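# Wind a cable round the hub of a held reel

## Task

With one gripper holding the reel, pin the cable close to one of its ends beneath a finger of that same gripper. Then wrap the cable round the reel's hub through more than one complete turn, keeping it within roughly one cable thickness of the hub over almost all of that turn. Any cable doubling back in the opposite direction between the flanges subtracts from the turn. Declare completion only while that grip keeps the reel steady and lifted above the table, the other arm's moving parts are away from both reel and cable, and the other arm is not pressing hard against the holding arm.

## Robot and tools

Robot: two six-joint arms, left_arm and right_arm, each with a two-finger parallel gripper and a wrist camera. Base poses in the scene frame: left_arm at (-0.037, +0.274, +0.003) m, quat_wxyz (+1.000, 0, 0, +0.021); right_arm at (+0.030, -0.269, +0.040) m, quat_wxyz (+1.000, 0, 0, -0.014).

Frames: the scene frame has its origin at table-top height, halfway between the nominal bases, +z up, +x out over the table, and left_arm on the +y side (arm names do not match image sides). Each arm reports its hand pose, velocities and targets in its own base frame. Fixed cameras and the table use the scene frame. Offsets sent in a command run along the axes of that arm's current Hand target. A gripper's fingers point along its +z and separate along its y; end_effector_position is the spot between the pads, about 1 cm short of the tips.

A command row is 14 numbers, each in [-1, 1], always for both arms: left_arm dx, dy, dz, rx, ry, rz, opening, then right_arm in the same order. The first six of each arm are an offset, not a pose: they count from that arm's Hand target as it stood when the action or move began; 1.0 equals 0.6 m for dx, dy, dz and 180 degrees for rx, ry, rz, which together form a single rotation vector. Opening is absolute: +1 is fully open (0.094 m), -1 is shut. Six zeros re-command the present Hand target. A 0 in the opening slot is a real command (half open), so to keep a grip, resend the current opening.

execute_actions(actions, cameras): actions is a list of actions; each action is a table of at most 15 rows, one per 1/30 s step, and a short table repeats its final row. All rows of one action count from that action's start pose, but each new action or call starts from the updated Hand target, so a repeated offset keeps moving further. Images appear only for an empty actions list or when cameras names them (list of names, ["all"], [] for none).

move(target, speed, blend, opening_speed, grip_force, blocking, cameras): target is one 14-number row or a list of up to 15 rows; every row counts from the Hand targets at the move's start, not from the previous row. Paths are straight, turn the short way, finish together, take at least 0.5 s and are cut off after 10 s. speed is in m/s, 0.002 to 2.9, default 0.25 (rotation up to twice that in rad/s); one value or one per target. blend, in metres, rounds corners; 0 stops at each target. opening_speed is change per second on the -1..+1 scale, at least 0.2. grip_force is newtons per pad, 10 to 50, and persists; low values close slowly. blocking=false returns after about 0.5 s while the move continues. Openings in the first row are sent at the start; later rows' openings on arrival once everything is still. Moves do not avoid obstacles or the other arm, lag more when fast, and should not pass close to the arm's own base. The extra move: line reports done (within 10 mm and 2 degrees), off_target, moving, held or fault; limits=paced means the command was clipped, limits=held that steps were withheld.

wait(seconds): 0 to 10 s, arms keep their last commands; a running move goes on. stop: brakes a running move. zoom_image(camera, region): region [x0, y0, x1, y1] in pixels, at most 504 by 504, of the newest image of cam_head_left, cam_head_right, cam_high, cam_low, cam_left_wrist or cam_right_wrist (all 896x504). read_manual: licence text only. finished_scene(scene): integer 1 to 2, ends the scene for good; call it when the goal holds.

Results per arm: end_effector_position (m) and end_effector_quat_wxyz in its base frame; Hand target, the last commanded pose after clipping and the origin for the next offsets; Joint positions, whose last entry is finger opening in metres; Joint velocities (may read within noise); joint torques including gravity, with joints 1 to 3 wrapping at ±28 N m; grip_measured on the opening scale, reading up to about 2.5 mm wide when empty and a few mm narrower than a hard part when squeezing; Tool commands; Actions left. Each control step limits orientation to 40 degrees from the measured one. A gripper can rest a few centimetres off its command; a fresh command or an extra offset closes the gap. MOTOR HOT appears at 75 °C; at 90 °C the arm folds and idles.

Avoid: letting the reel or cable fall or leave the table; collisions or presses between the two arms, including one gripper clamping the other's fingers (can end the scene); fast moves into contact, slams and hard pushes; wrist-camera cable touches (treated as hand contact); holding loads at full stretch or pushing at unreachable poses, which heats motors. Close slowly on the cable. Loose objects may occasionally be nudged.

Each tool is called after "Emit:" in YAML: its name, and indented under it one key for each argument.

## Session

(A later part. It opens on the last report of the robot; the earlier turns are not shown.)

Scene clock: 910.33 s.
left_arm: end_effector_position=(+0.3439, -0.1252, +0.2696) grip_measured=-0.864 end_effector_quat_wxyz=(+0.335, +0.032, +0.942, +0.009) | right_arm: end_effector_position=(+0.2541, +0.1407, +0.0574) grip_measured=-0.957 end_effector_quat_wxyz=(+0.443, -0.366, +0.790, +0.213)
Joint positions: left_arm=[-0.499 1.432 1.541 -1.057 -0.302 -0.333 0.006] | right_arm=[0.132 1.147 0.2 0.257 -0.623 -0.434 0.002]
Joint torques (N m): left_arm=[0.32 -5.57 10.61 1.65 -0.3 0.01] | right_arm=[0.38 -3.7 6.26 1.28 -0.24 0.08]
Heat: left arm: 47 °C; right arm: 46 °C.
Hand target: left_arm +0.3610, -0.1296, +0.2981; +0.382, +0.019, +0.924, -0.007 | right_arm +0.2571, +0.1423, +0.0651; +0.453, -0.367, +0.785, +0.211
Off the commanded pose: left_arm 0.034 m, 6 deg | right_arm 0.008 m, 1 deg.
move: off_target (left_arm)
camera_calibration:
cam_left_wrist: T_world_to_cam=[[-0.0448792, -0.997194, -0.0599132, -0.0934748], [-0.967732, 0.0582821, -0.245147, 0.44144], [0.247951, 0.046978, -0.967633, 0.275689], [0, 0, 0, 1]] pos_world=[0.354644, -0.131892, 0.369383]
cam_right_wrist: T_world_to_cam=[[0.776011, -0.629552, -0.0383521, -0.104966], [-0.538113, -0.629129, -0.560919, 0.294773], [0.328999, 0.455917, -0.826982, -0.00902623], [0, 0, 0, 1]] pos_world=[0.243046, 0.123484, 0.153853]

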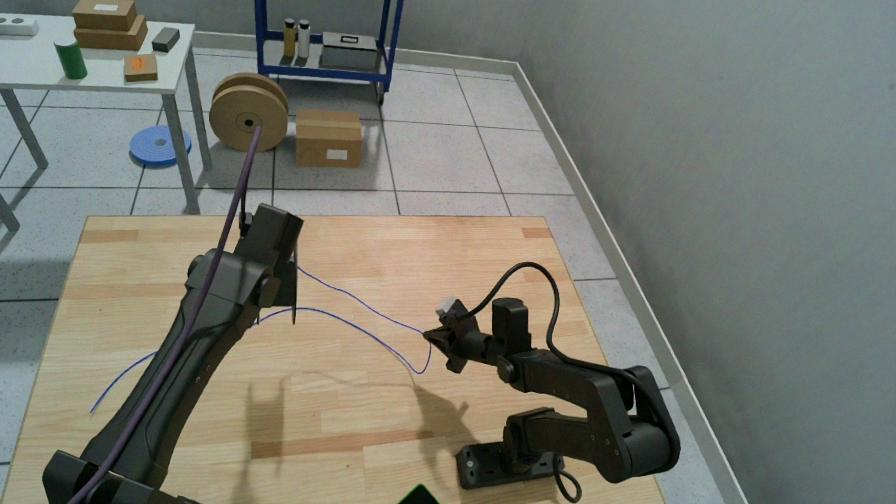

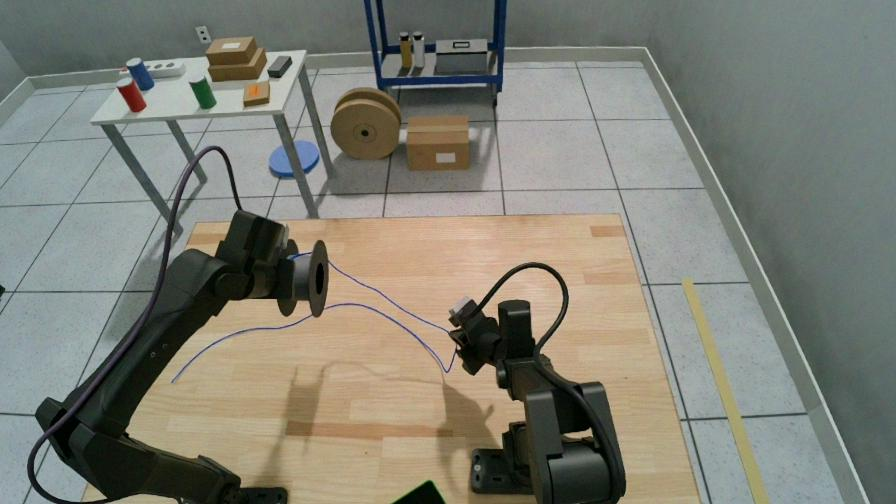

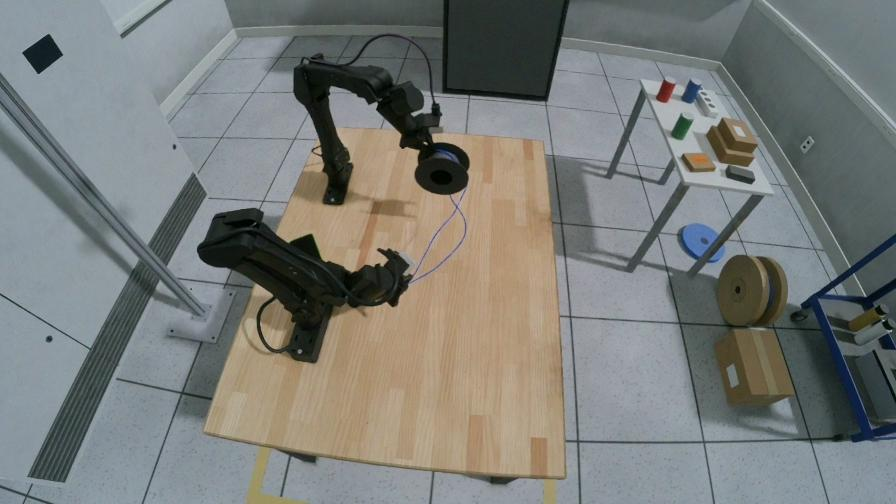

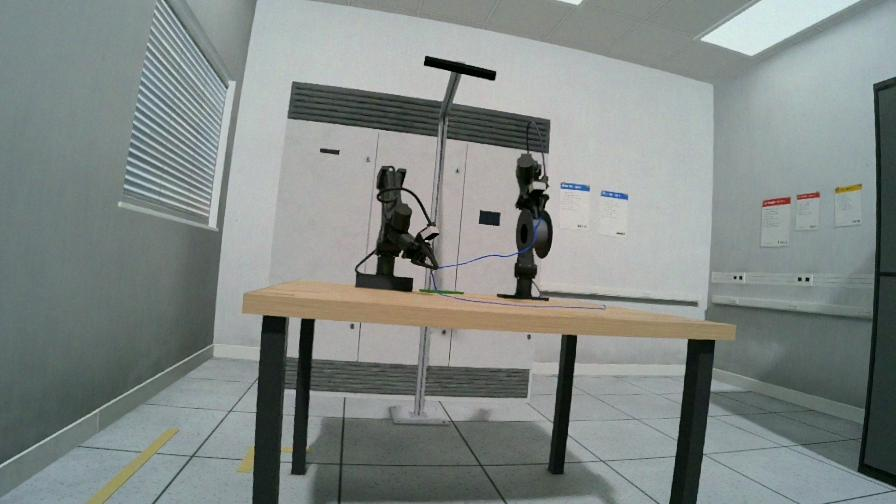

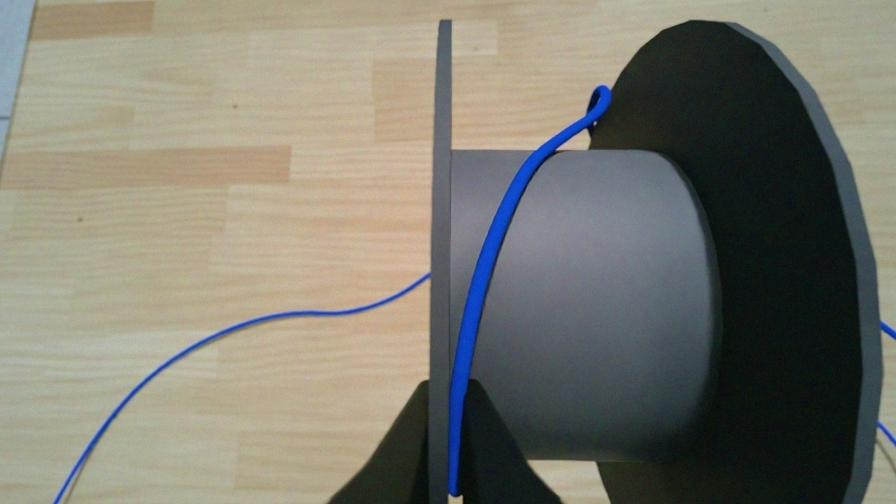

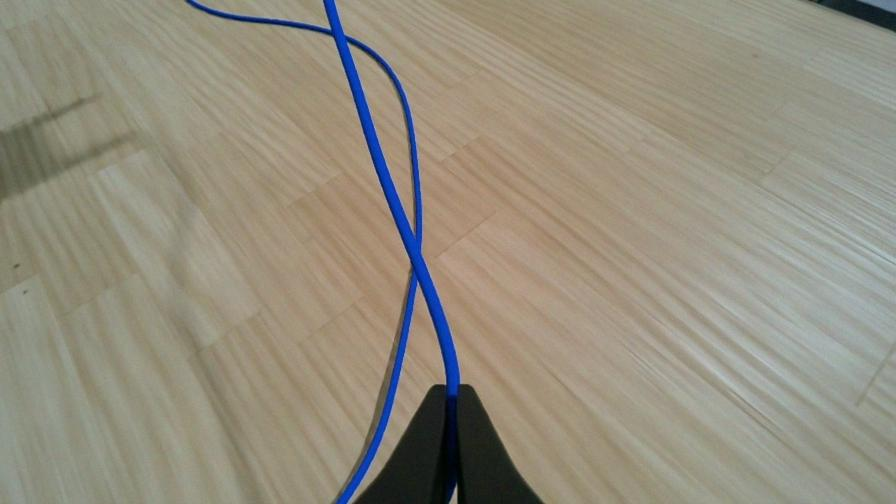

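Emit:
move:
  target: [0,0,0,0,0,0,-1,-0.0893,0.1418,-0.1322,0,0,0,-1]
  speed: 0.15
  cameras: ["cam_low","cam_high","cam_left_wrist","cam_right_wrist"]

Scene clock: 919.13 s.
left_arm: end_effector_position=(+0.3435, -0.1262, +0.2693) grip_measured=-0.864 end_effector_quat_wxyz=(+0.334, +0.034, +0.942, +0.006) | right_arm: end_effector_position=(+0.1636, +0.1635, +0.1332) grip_measured=-0.957 end_effector_quat_wxyz=(+0.434, -0.370, +0.795, +0.207)
Joint positions: left_arm=[-0.499 1.432 1.541 -1.057 -0.296 -0.331 0.006] | right_arm=[0.591 0.389 0.35 -0.549 -0.245 -0.15 0.002]
Joint torques (N m): left_arm=[0.31 -5.57 10.61 1.66 -0.35 -0.01] | right_arm=[0.69 -0.03 9.31 1.44 -0.03 0.11]
Heat: left arm: 47 °C; right arm: 45 °C.
Hand target: left_arm +0.3610, -0.1296, +0.2981; +0.382, +0.019, +0.924, -0.007 | right_arm +0.1650, +0.1650, +0.1511; +0.453, -0.367, +0.785, +0.211
Off the commanded pose: left_arm 0.034 m, 6 deg | right_arm 0.018 m, 3 deg.
move: off_target (left_arm, right_arm)
camera_calibration:
cam_left_wrist: T_world_to_cam=[[-0.0500275, -0.997164, -0.0562162, -0.0938077], [-0.968027, 0.0622648, -0.242994, 0.441062], [0.245805, 0.0422625, -0.968397, 0.275912], [0, 0, 0, 1]] pos_world=[0.354447, -0.132665, 0.369094]
cam_right_wrist: T_world_to_cam=[[0.777753, -0.627611, -0.0347138, -0.0185218], [-0.54273, -0.642656, -0.540774, 0.303228], [0.317086, 0.439429, -0.840451, 0.0794477], [0, 0, 0, 1]] pos_world=[0.153785, 0.148335, 0.230107]
Images, in order (width x height): cam_high 896x504, cam_low 896x504, cam_left_wrist 896x504, cam_right_wrist 896x504.

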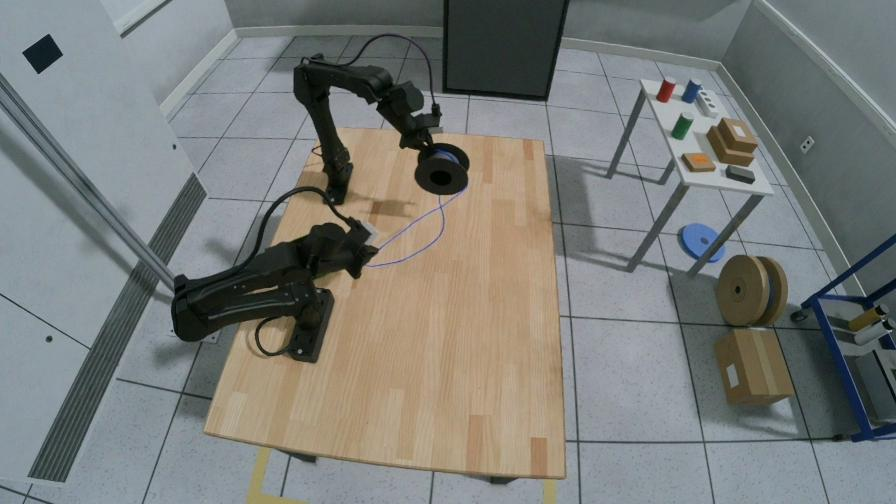

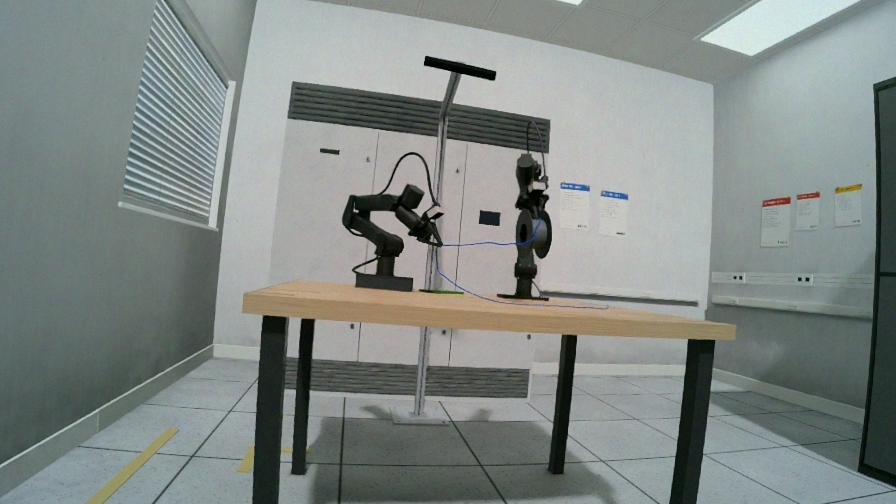

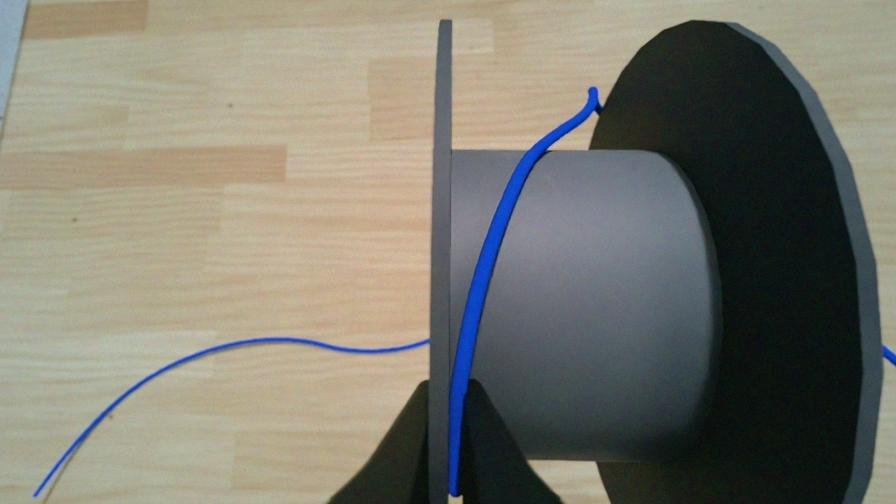

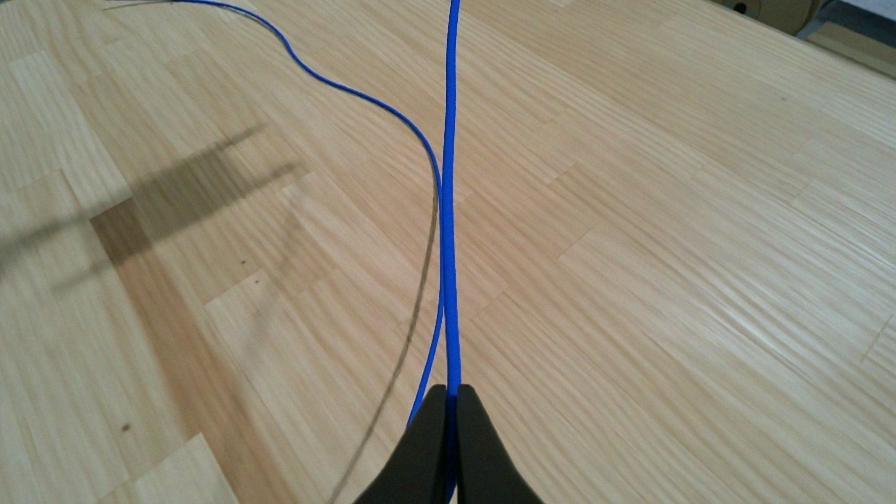

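Emit:
move:
  target:
    - [0,0,0,0,0,0,-1,0.0877,0.1877,0.0352,-0.074,0.01,0.13,-1]
    - [0,0,0,0,0,0,-1,0.0643,0.306,0.132,-0.1477,0.0204,0.265,-1]
  speed: 0.15
  blend: [0.03,0]
  cameras: ["all"]

Scene clock: 964.13 s.
left_arm: end_effector_position=(+0.3395, -0.1272, +0.2663) grip_measured=-0.864 end_effector_quat_wxyz=(+0.325, +0.044, +0.945, +0.006) | right_arm: end_effector_position=(+0.0595, +0.3199, +0.0775) grip_measured=-0.957 end_effector_quat_wxyz=(+0.218, -0.115, +0.814, +0.526)
Joint positions: left_arm=[-0.501 1.432 1.541 -1.074 -0.284 -0.32 0.006] | right_arm=[1.455 1.288 0.091 0.835 0.129 1.086 0.002]
Joint torques (N m): left_arm=[0.5 -5.79 10.52 1.79 -0.48 -0.16] | right_arm=[0.16 -1.95 4.3 1.93 -0.19 0.05]
Heat: left arm: 48 °C; right arm: 42 °C.
Hand target: left_arm +0.3609, -0.1295, +0.2981; +0.382, +0.019, +0.924, -0.007 | right_arm +0.0559, +0.3205, +0.0779; +0.212, -0.119, +0.811, +0.533
Off the commanded pose: left_arm 0.038 m, 8 deg | right_arm 0.004 m, 1 deg.
move: off_target (left_arm)
camera_calibration:
cam_left_wrist: T_world_to_cam=[[-0.0690988, -0.995664, -0.0622766, -0.0868429], [-0.971374, 0.0813728, -0.223185, 0.434916], [0.227285, 0.045072, -0.972785, 0.281837], [0, 0, 0, 1]] pos_world=[0.352409, -0.13456, 0.365825]
cam_right_wrist: T_world_to_cam=[[0.409572, -0.395505, -0.822087, 0.16729], [-0.896829, -0.339693, -0.283383, 0.221231], [-0.167178, 0.853337, -0.493829, -0.13344], [0, 0, 0, 1]] pos_world=[0.107581, 0.255184, 0.134324]

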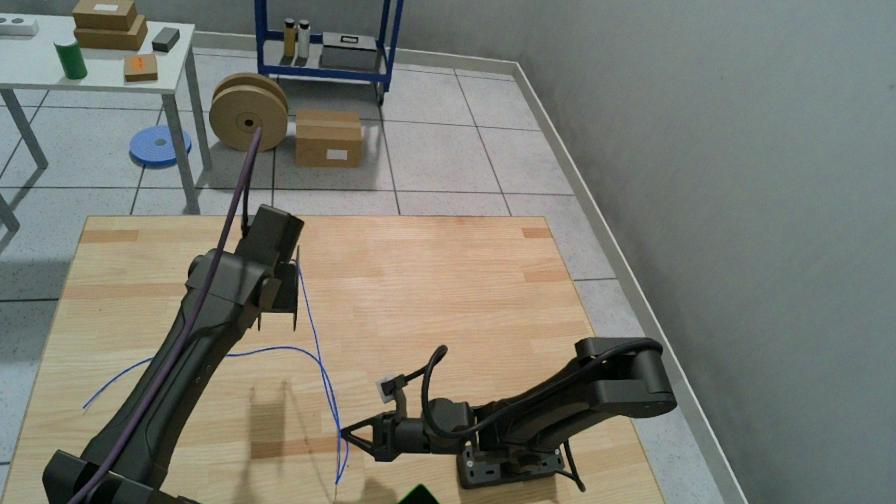

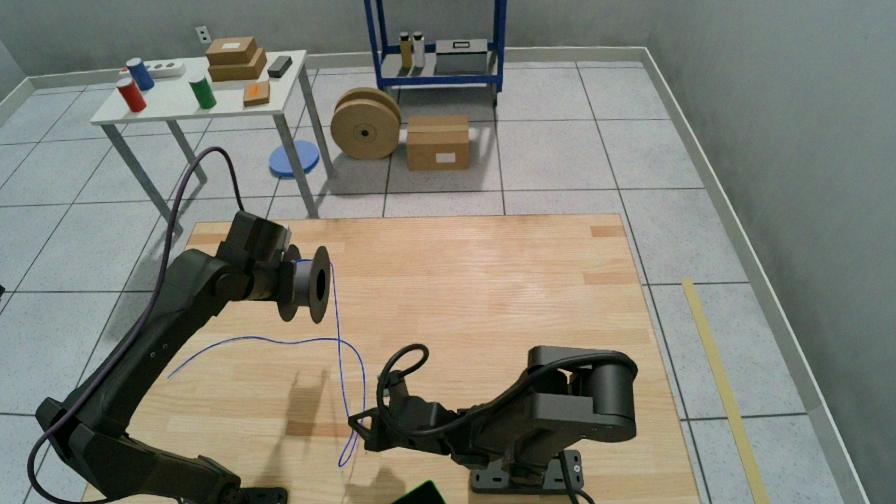

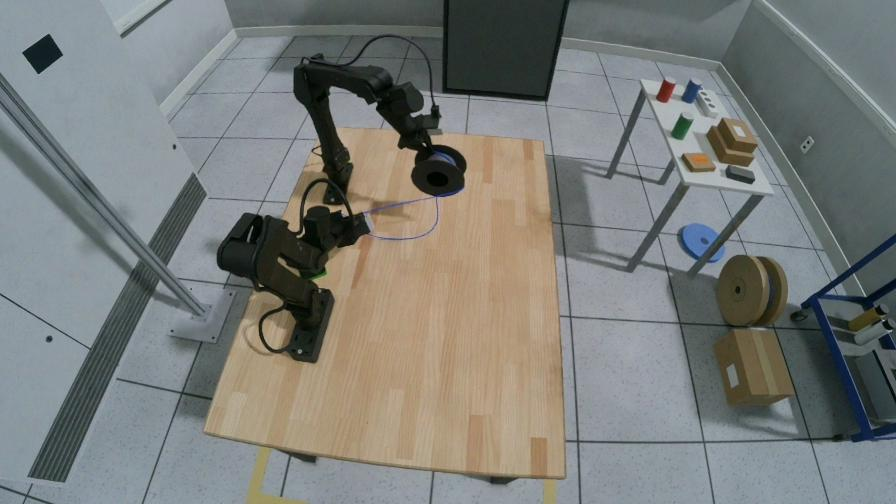

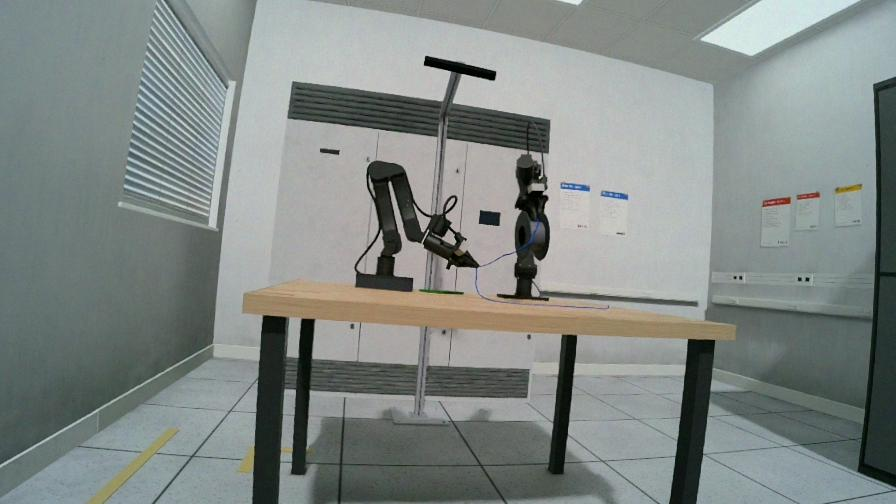

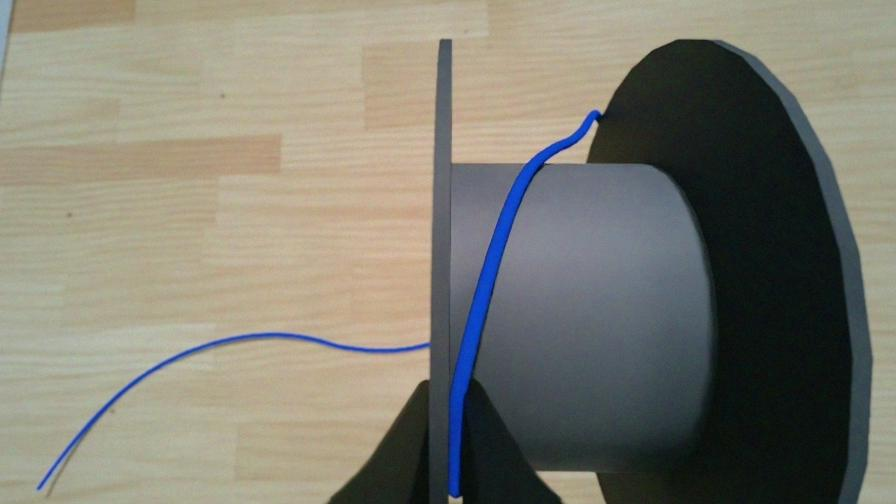

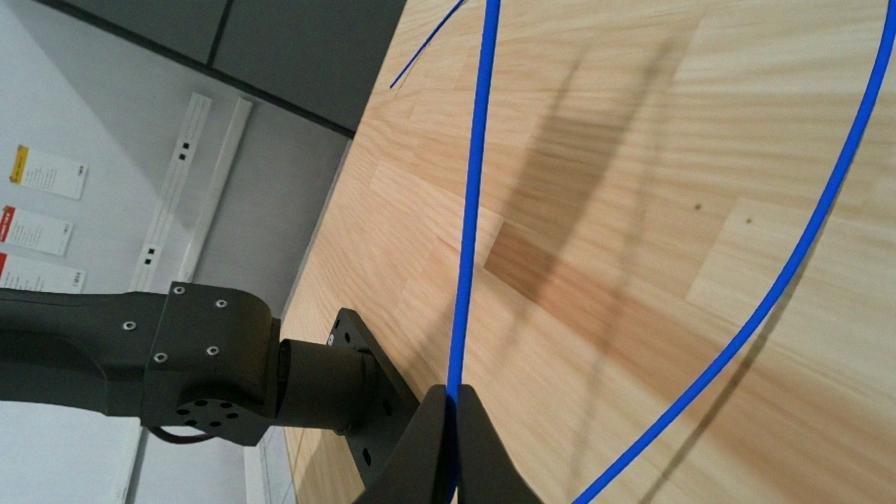

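Emit:
move:
  target: [0,0,0,0,0,0,-1,0.0267,0.0145,0.1205,0,0,0,-1]
  speed: 0.1
  cameras: ["cam_head_right","cam_low","cam_left_wrist","cam_right_wrist","cam_head_left"]

Emit:
zoom_image:
  camera: "cam_head_right"
  region: [240, 220, 440, 350]

Emit:
zoom_image:
  camera: "cam_low"
  region: [460, 180, 600, 310]

Scene clock: 970.97 s.
left_arm: end_effector_position=(+0.3391, -0.1270, +0.2660) grip_measured=-0.864 end_effector_quat_wxyz=(+0.324, +0.044, +0.945, +0.006) | right_arm: end_effector_position=(+0.0584, +0.3829, +0.0475) grip_measured=-0.957 end_effector_quat_wxyz=(+0.214, -0.117, +0.819, +0.520)
Joint positions: left_arm=[-0.501 1.432 1.541 -1.077 -0.284 -0.32 0.006] | right_arm=[1.489 1.766 0.297 1.088 0.155 1.101 0.002]
Joint torques (N m): left_arm=[0.5 -5.81 10.51 1.81 -0.47 -0.16] | right_arm=[1.13 -4.11 5.01 1.93 -0.02 0.01]
Heat: left arm: 48 °C; right arm: 43 °C.
Hand target: left_arm +0.3610, -0.1296, +0.2981; +0.382, +0.019, +0.924, -0.007 | right_arm +0.0539, +0.3907, +0.0527; +0.212, -0.119, +0.811, +0.533
Off the commanded pose: left_arm 0.039 m, 8 deg | right_arm 0.010 m, 2 deg.
move: off_target (left_arm)
camera_calibration:
cam_left_wrist: T_world_to_cam=[[-0.0691811, -0.995597, -0.063249, -0.0864], [-0.971832, 0.0815762, -0.221104, 0.433966], [0.22529, 0.0461712, -0.973197, 0.282512], [0, 0, 0, 1]] pos_world=[0.352118, -0.134465, 0.365427]
cam_right_wrist: T_world_to_cam=[[0.406842, -0.406742, -0.817949, 0.172409], [-0.896878, -0.347881, -0.27311, 0.235809], [-0.173464, 0.844713, -0.506331, -0.198], [0, 0, 0, 1]] pos_world=[0.107003, 0.319412, 0.10517]
Images, in order (width x height): cam_head_left 896x504, cam_head_right 896x504, cam_low 896x504, cam_left_wrist 896x504, cam_right_wrist 896x504.

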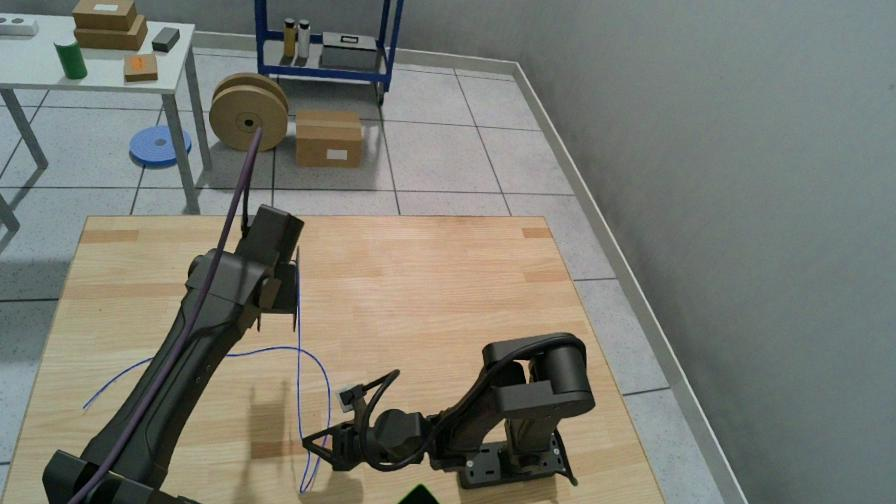

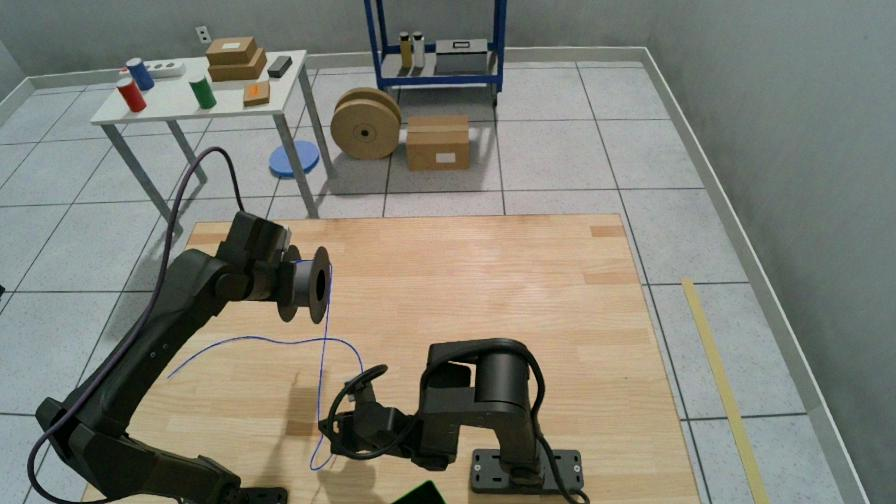

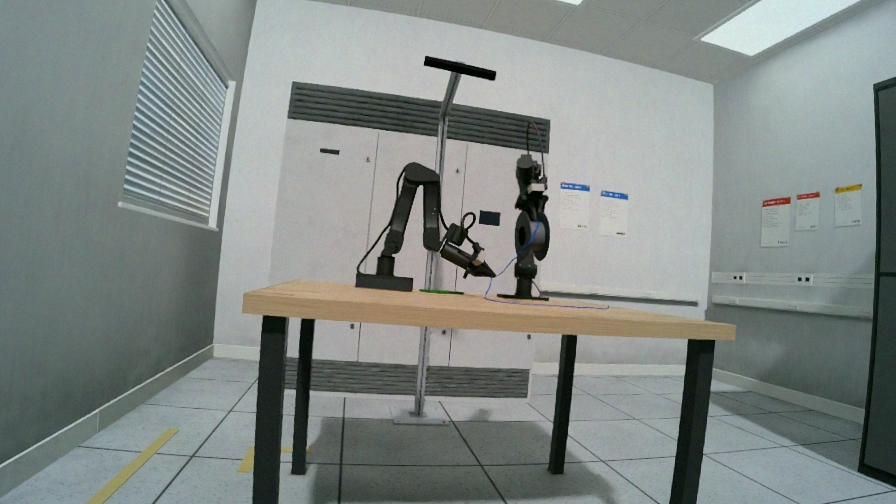

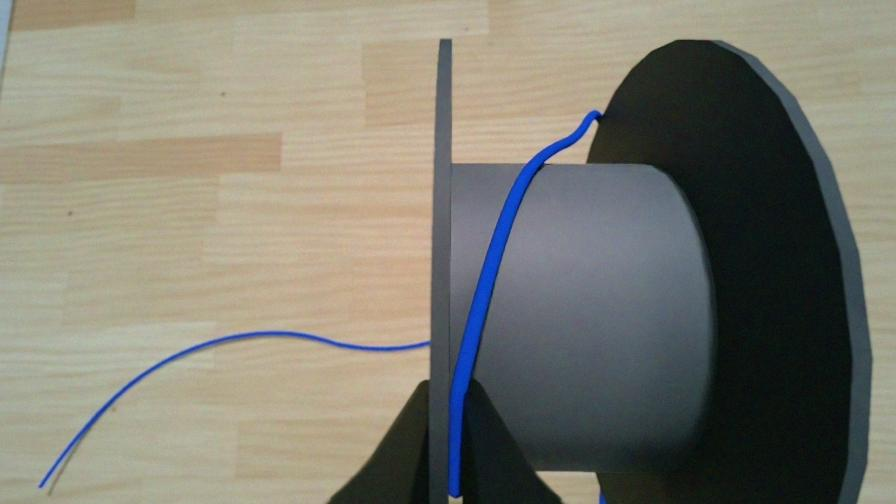

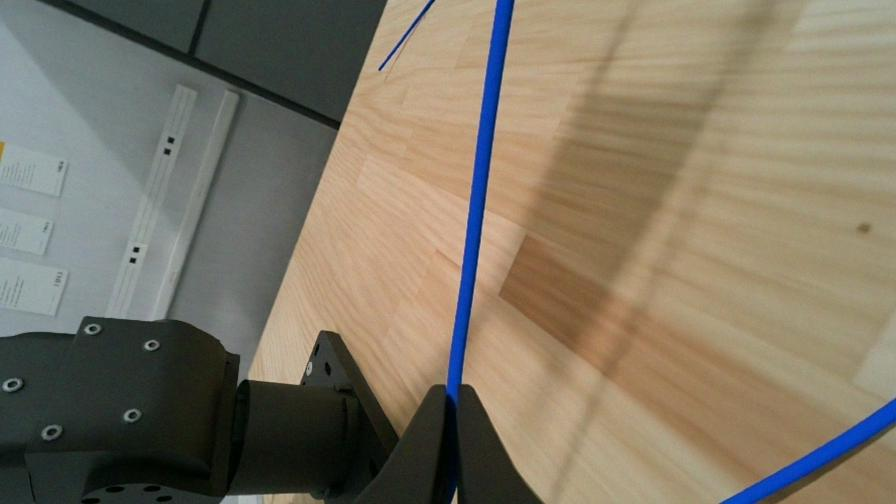

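Scaled by 2.520 from the camera's 896x504 image, which has a finer 1280x720 frame.

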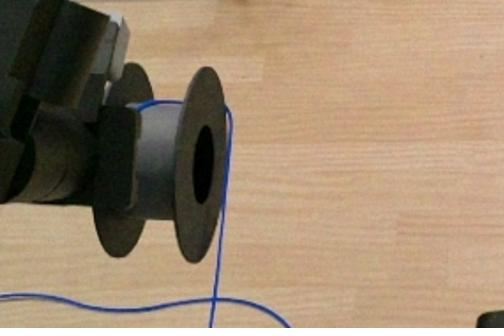

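Scaled by 3.600 from the camera's 896x504 image, which has a finer 1280x720 frame.

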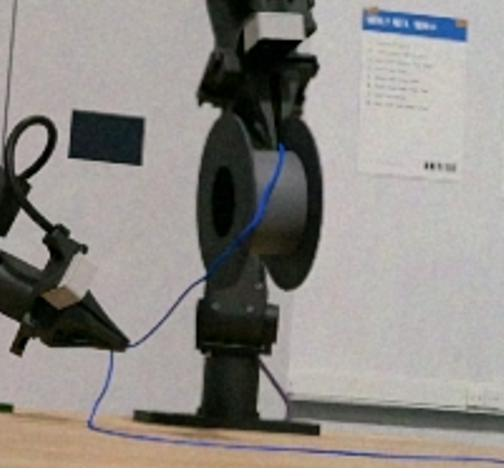

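Emit:
move:
  target: [0,0,0,0,0,0,-1,0.0247,-0.0272,0.0477,0,0,0,-1]
  speed: 0.1
  cameras: ["cam_head_right","cam_low","cam_left_wrist"]

Emit:
zoom_image:
  camera: "cam_head_right"
  region: [240, 220, 440, 350]

Emit:
zoom_image:
  camera: "cam_low"
  region: [460, 180, 600, 310]

Scene clock: 979.67 s.
left_arm: end_effector_position=(+0.3369, -0.1257, +0.2643) grip_measured=-0.864 end_effector_quat_wxyz=(+0.318, +0.045, +0.947, +0.009) | right_arm: end_effector_position=(+0.0626, +0.4038, +0.0213) grip_measured=-0.957 end_effector_quat_wxyz=(+0.222, -0.111, +0.817, +0.521)
Joint positions: left_arm=[-0.501 1.432 1.541 -1.089 -0.284 -0.32 0.006] | right_arm=[1.492 1.994 0.375 1.246 0.176 1.102 0.002]
Joint torques (N m): left_arm=[0.47 -5.91 10.5 1.9 -0.47 -0.17] | right_arm=[1.21 -4.93 4.21 2.01 -0.17 0.03]
Heat: left arm: 49 °C; right arm: 43 °C.
Hand target: left_arm +0.3609, -0.1295, +0.2981; +0.382, +0.019, +0.924, -0.007 | right_arm +0.0538, +0.4108, +0.0227; +0.212, -0.119, +0.811, +0.533
Off the commanded pose: left_arm 0.042 m, 9 deg | right_arm 0.011 m, 2 deg.
move: off_target (left_arm, right_arm)
camera_calibration:
cam_left_wrist: T_world_to_cam=[[-0.0697506, -0.99519, -0.0687867, -0.0836564], [-0.974186, 0.0827946, -0.210016, 0.429431], [0.214701, 0.0523623, -0.975275, 0.286182], [0, 0, 0, 1]] pos_world=[0.351067, -0.133794, 0.36354]
Images, in order (width x height): cam_head_right 896x504, cam_low 896x504, cam_left_wrist 896x504.

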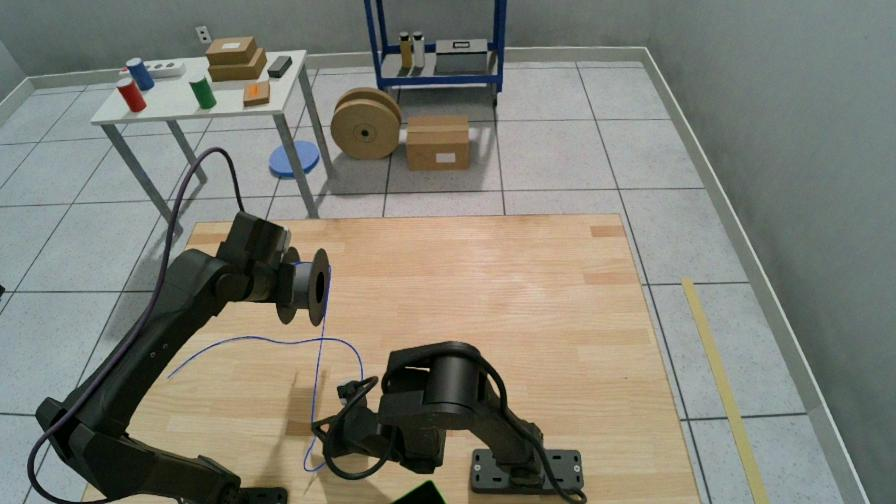

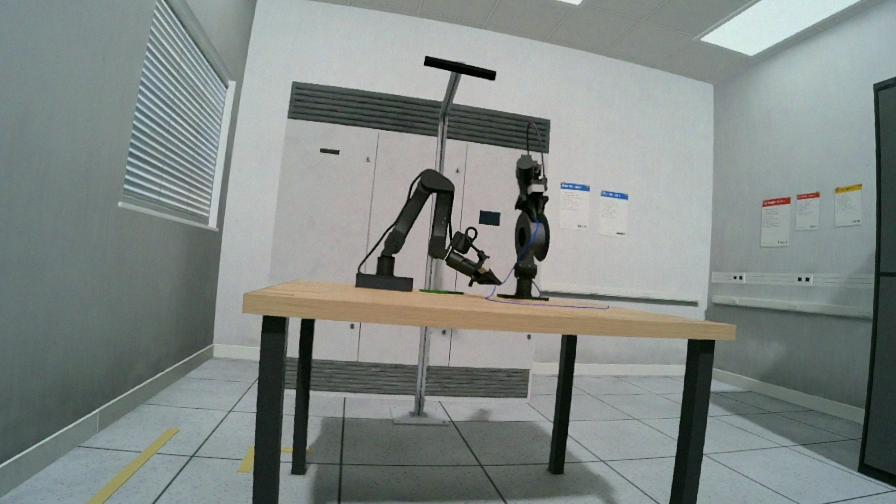

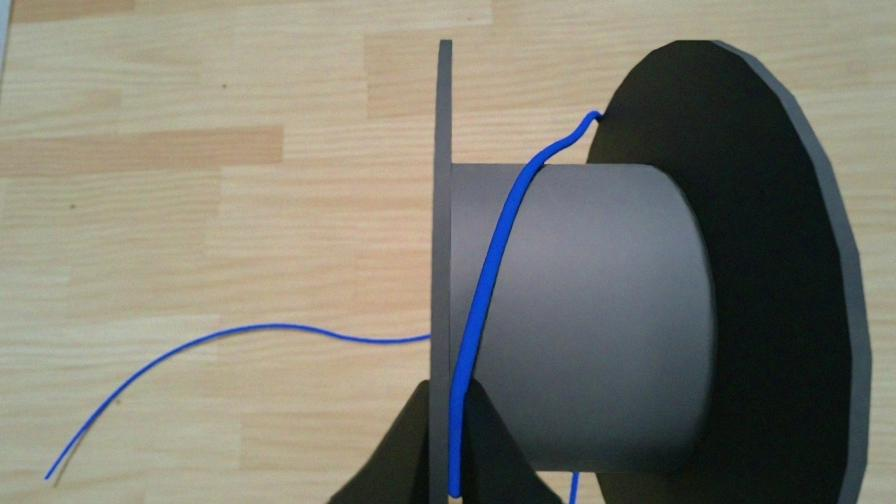

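Scaled by 2.520 from the camera's 896x504 image, which has a finer 1280x720 frame.

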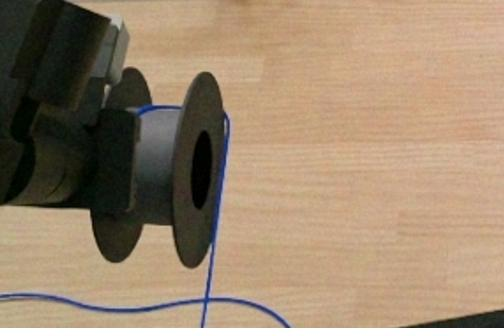

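Scaled by 3.600 from the camera's 896x504 image, which has a finer 1280x720 frame.

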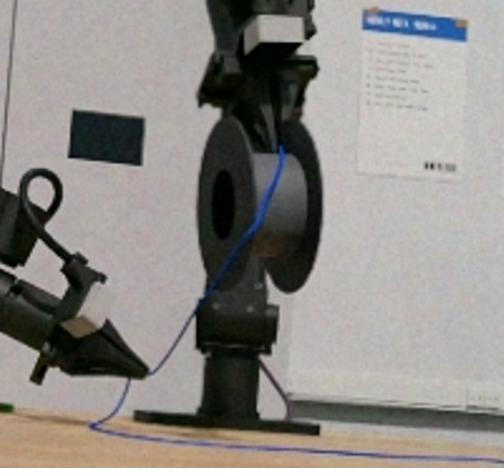

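Emit:
move:
  target: [-0.0707,0,-0.0707,0,0,0,-1,-0.0437,-0.0142,0.0262,0,0,0,-1]
  speed: 0.1
  cameras: ["cam_head_right","cam_low","cam_left_wrist"]

Emit:
zoom_image:
  camera: "cam_head_right"
  region: [240, 200, 440, 350]

Emit:
zoom_image:
  camera: "cam_low"
  region: [460, 180, 600, 310]

Scene clock: 989.60 s.
left_arm: end_effector_position=(+0.3401, -0.1274, +0.3253) grip_measured=-0.864 end_effector_quat_wxyz=(+0.320, +0.044, +0.946, +0.008) | right_arm: end_effector_position=(+0.0918, +0.4171, +0.0310) grip_measured=-0.957 end_effector_quat_wxyz=(+0.225, -0.099, +0.808, +0.536)
Joint positions: left_arm=[-0.501 1.557 1.926 -1.345 -0.284 -0.32 0.006] | right_arm=[1.39 2.009 0.432 1.247 0.09 1.083 0.002]
Joint torques (N m): left_arm=[0.47 -6.06 10.3 1.85 -0.47 -0.17] | right_arm=[0.32 -5.08 4.14 1.57 -0.43 -0.11]
Heat: left arm: 48 °C; right arm: 43 °C.
Hand target: left_arm +0.3610, -0.1297, +0.3581; +0.382, +0.019, +0.924, -0.007 | right_arm +0.0839, +0.4208, +0.0227; +0.212, -0.119, +0.811, +0.533
Off the commanded pose: left_arm 0.039 m, 8 deg | right_arm 0.012 m, 3 deg.
move: off_target (left_arm, right_arm)
camera_calibration:
cam_left_wrist: T_world_to_cam=[[-0.0695076, -0.995317, -0.0671822, -0.0816211], [-0.973473, 0.0823898, -0.213453, 0.446357], [0.217988, 0.0505635, -0.974641, 0.343555], [0, 0, 0, 1]] pos_world=[0.353952, -0.135385, 0.424636]
Images, in order (width x height): cam_head_right 896x504, cam_low 896x504, cam_left_wrist 896x504.

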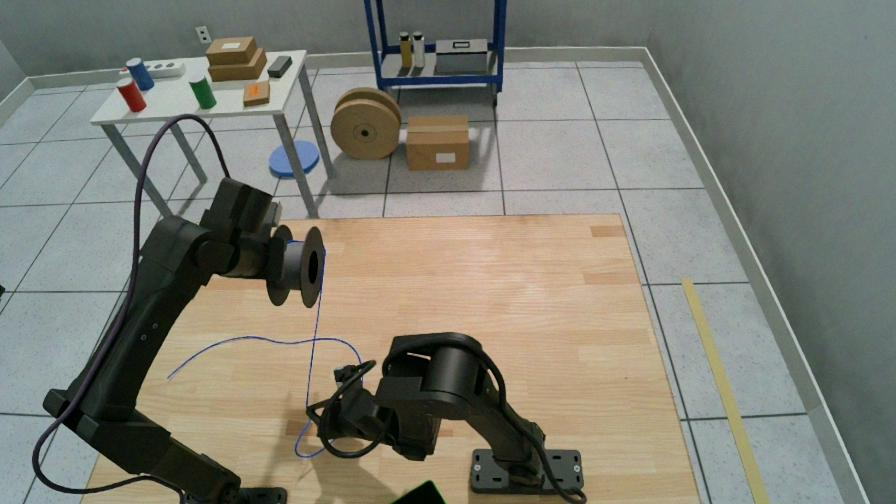

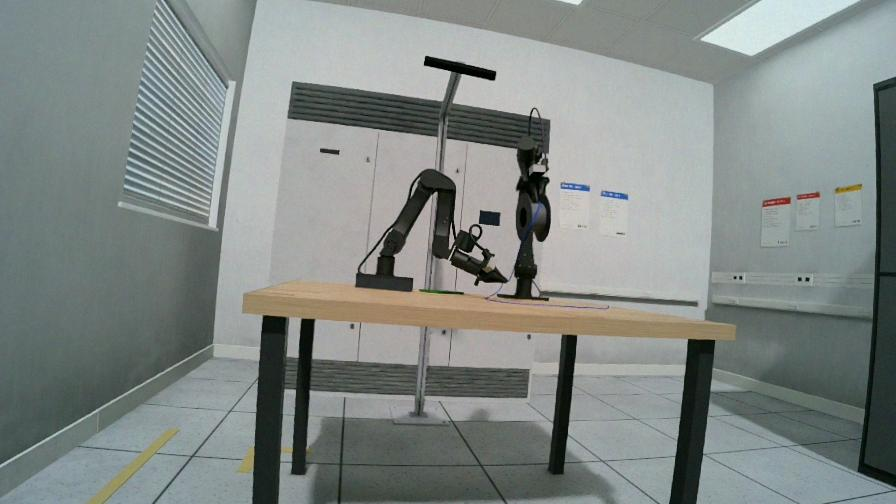

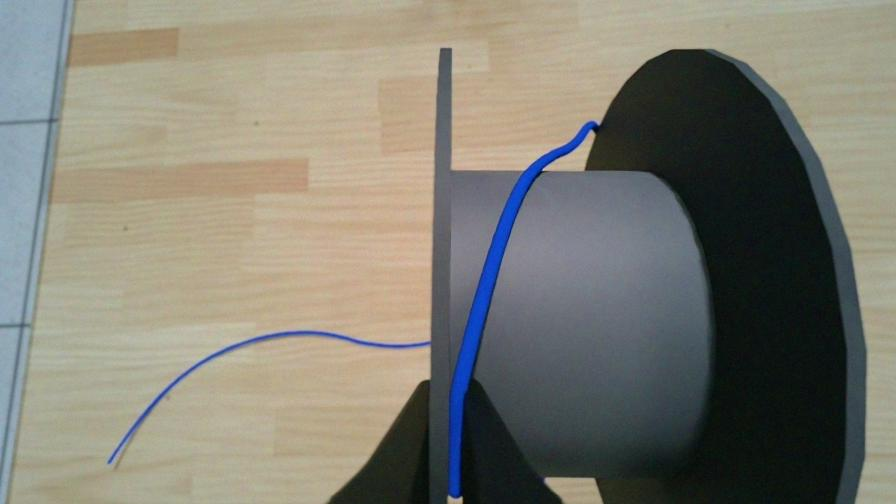

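Scaled by 2.520 from the camera's 896x504 image, which has a finer 1280x720 frame.

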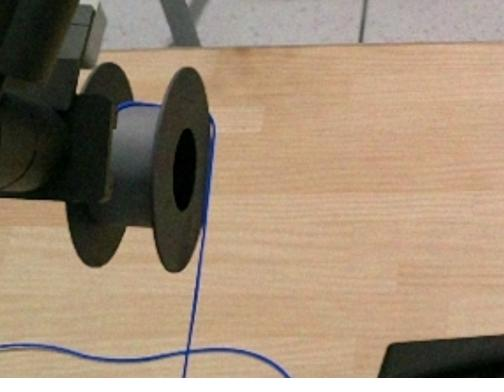

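Scaled by 3.600 from the camera's 896x504 image, which has a finer 1280x720 frame.

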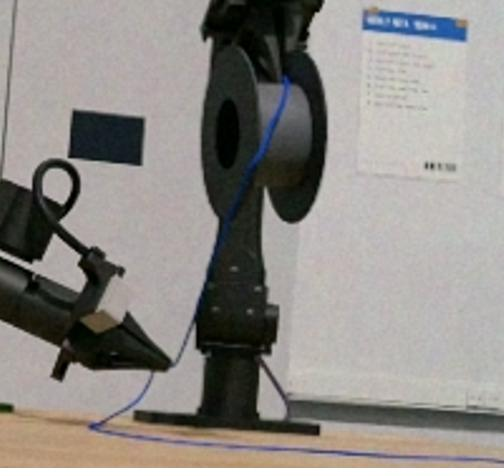

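Emit:
move:
  target:
    - [0,0,0,0,0,0,-1,-0.1922,-0.1453,-0.3607,0.1,-0.014,-0.18,-1]
    - [0,0,0,0,0,0,-1,-0.464,-0.3352,-0.2927,0.1477,-0.0204,-0.265,-1]
  speed: 0.2
  blend: [0.04,0]
  cameras: ["cam_head_right","cam_low","cam_left_wrist"]

Scene clock: 1021.13 s.
left_arm: end_effector_position=(+0.3456, -0.1287, +0.3336) grip_measured=-0.864 end_effector_quat_wxyz=(+0.338, +0.040, +0.940, +0.005) | right_arm: end_effector_position=(+0.3657, +0.1671, +0.0419) grip_measured=-0.957 end_effector_quat_wxyz=(+0.436, -0.359, +0.798, +0.209)
Joint positions: left_arm=[-0.501 1.557 1.939 -1.32 -0.293 -0.32 0.006] | right_arm=[0.183 1.724 0.585 0.457 -0.567 -0.386 0.002]
Joint torques (N m): left_arm=[0.53 -5.63 9.48 1.66 -0.37 -0.16] | right_arm=[-0.5 -5.03 6.86 1.65 -0.48 -0.1]
Heat: left arm: 50 °C; right arm: 42 °C.
Hand target: left_arm +0.3610, -0.1297, +0.3581; +0.382, +0.019, +0.924, -0.007 | right_arm +0.3754, +0.1698, +0.0498; +0.453, -0.367, +0.785, +0.211
Off the commanded pose: left_arm 0.029 m, 6 deg | right_arm 0.013 m, 3 deg.
move: off_target (left_arm, right_arm)
camera_calibration:
cam_left_wrist: T_world_to_cam=[[-0.0621859, -0.996387, -0.0578404, -0.0877615], [-0.96541, 0.074753, -0.24979, 0.461867], [0.253212, 0.0403063, -0.966571, 0.334257], [0, 0, 0, 1]] pos_world=[0.355795, -0.135443, 0.433377]
Images, in order (width x height): cam_head_right 896x504, cam_low 896x504, cam_left_wrist 896x504.

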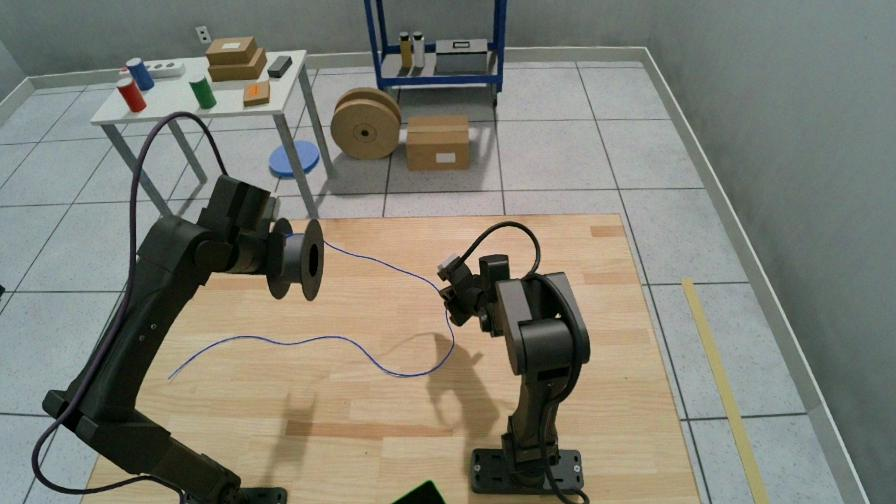

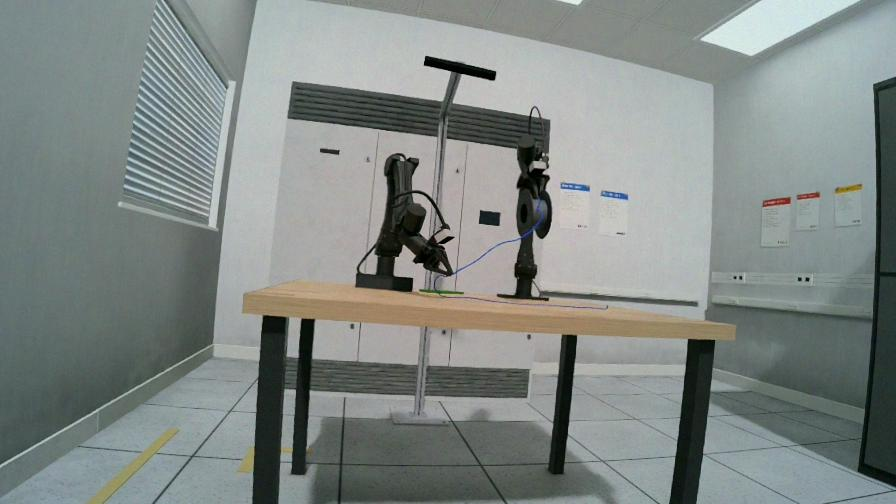

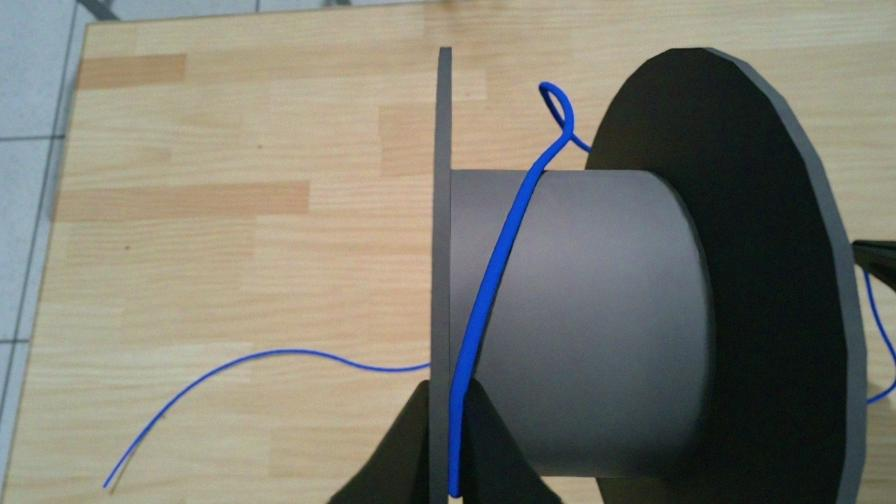

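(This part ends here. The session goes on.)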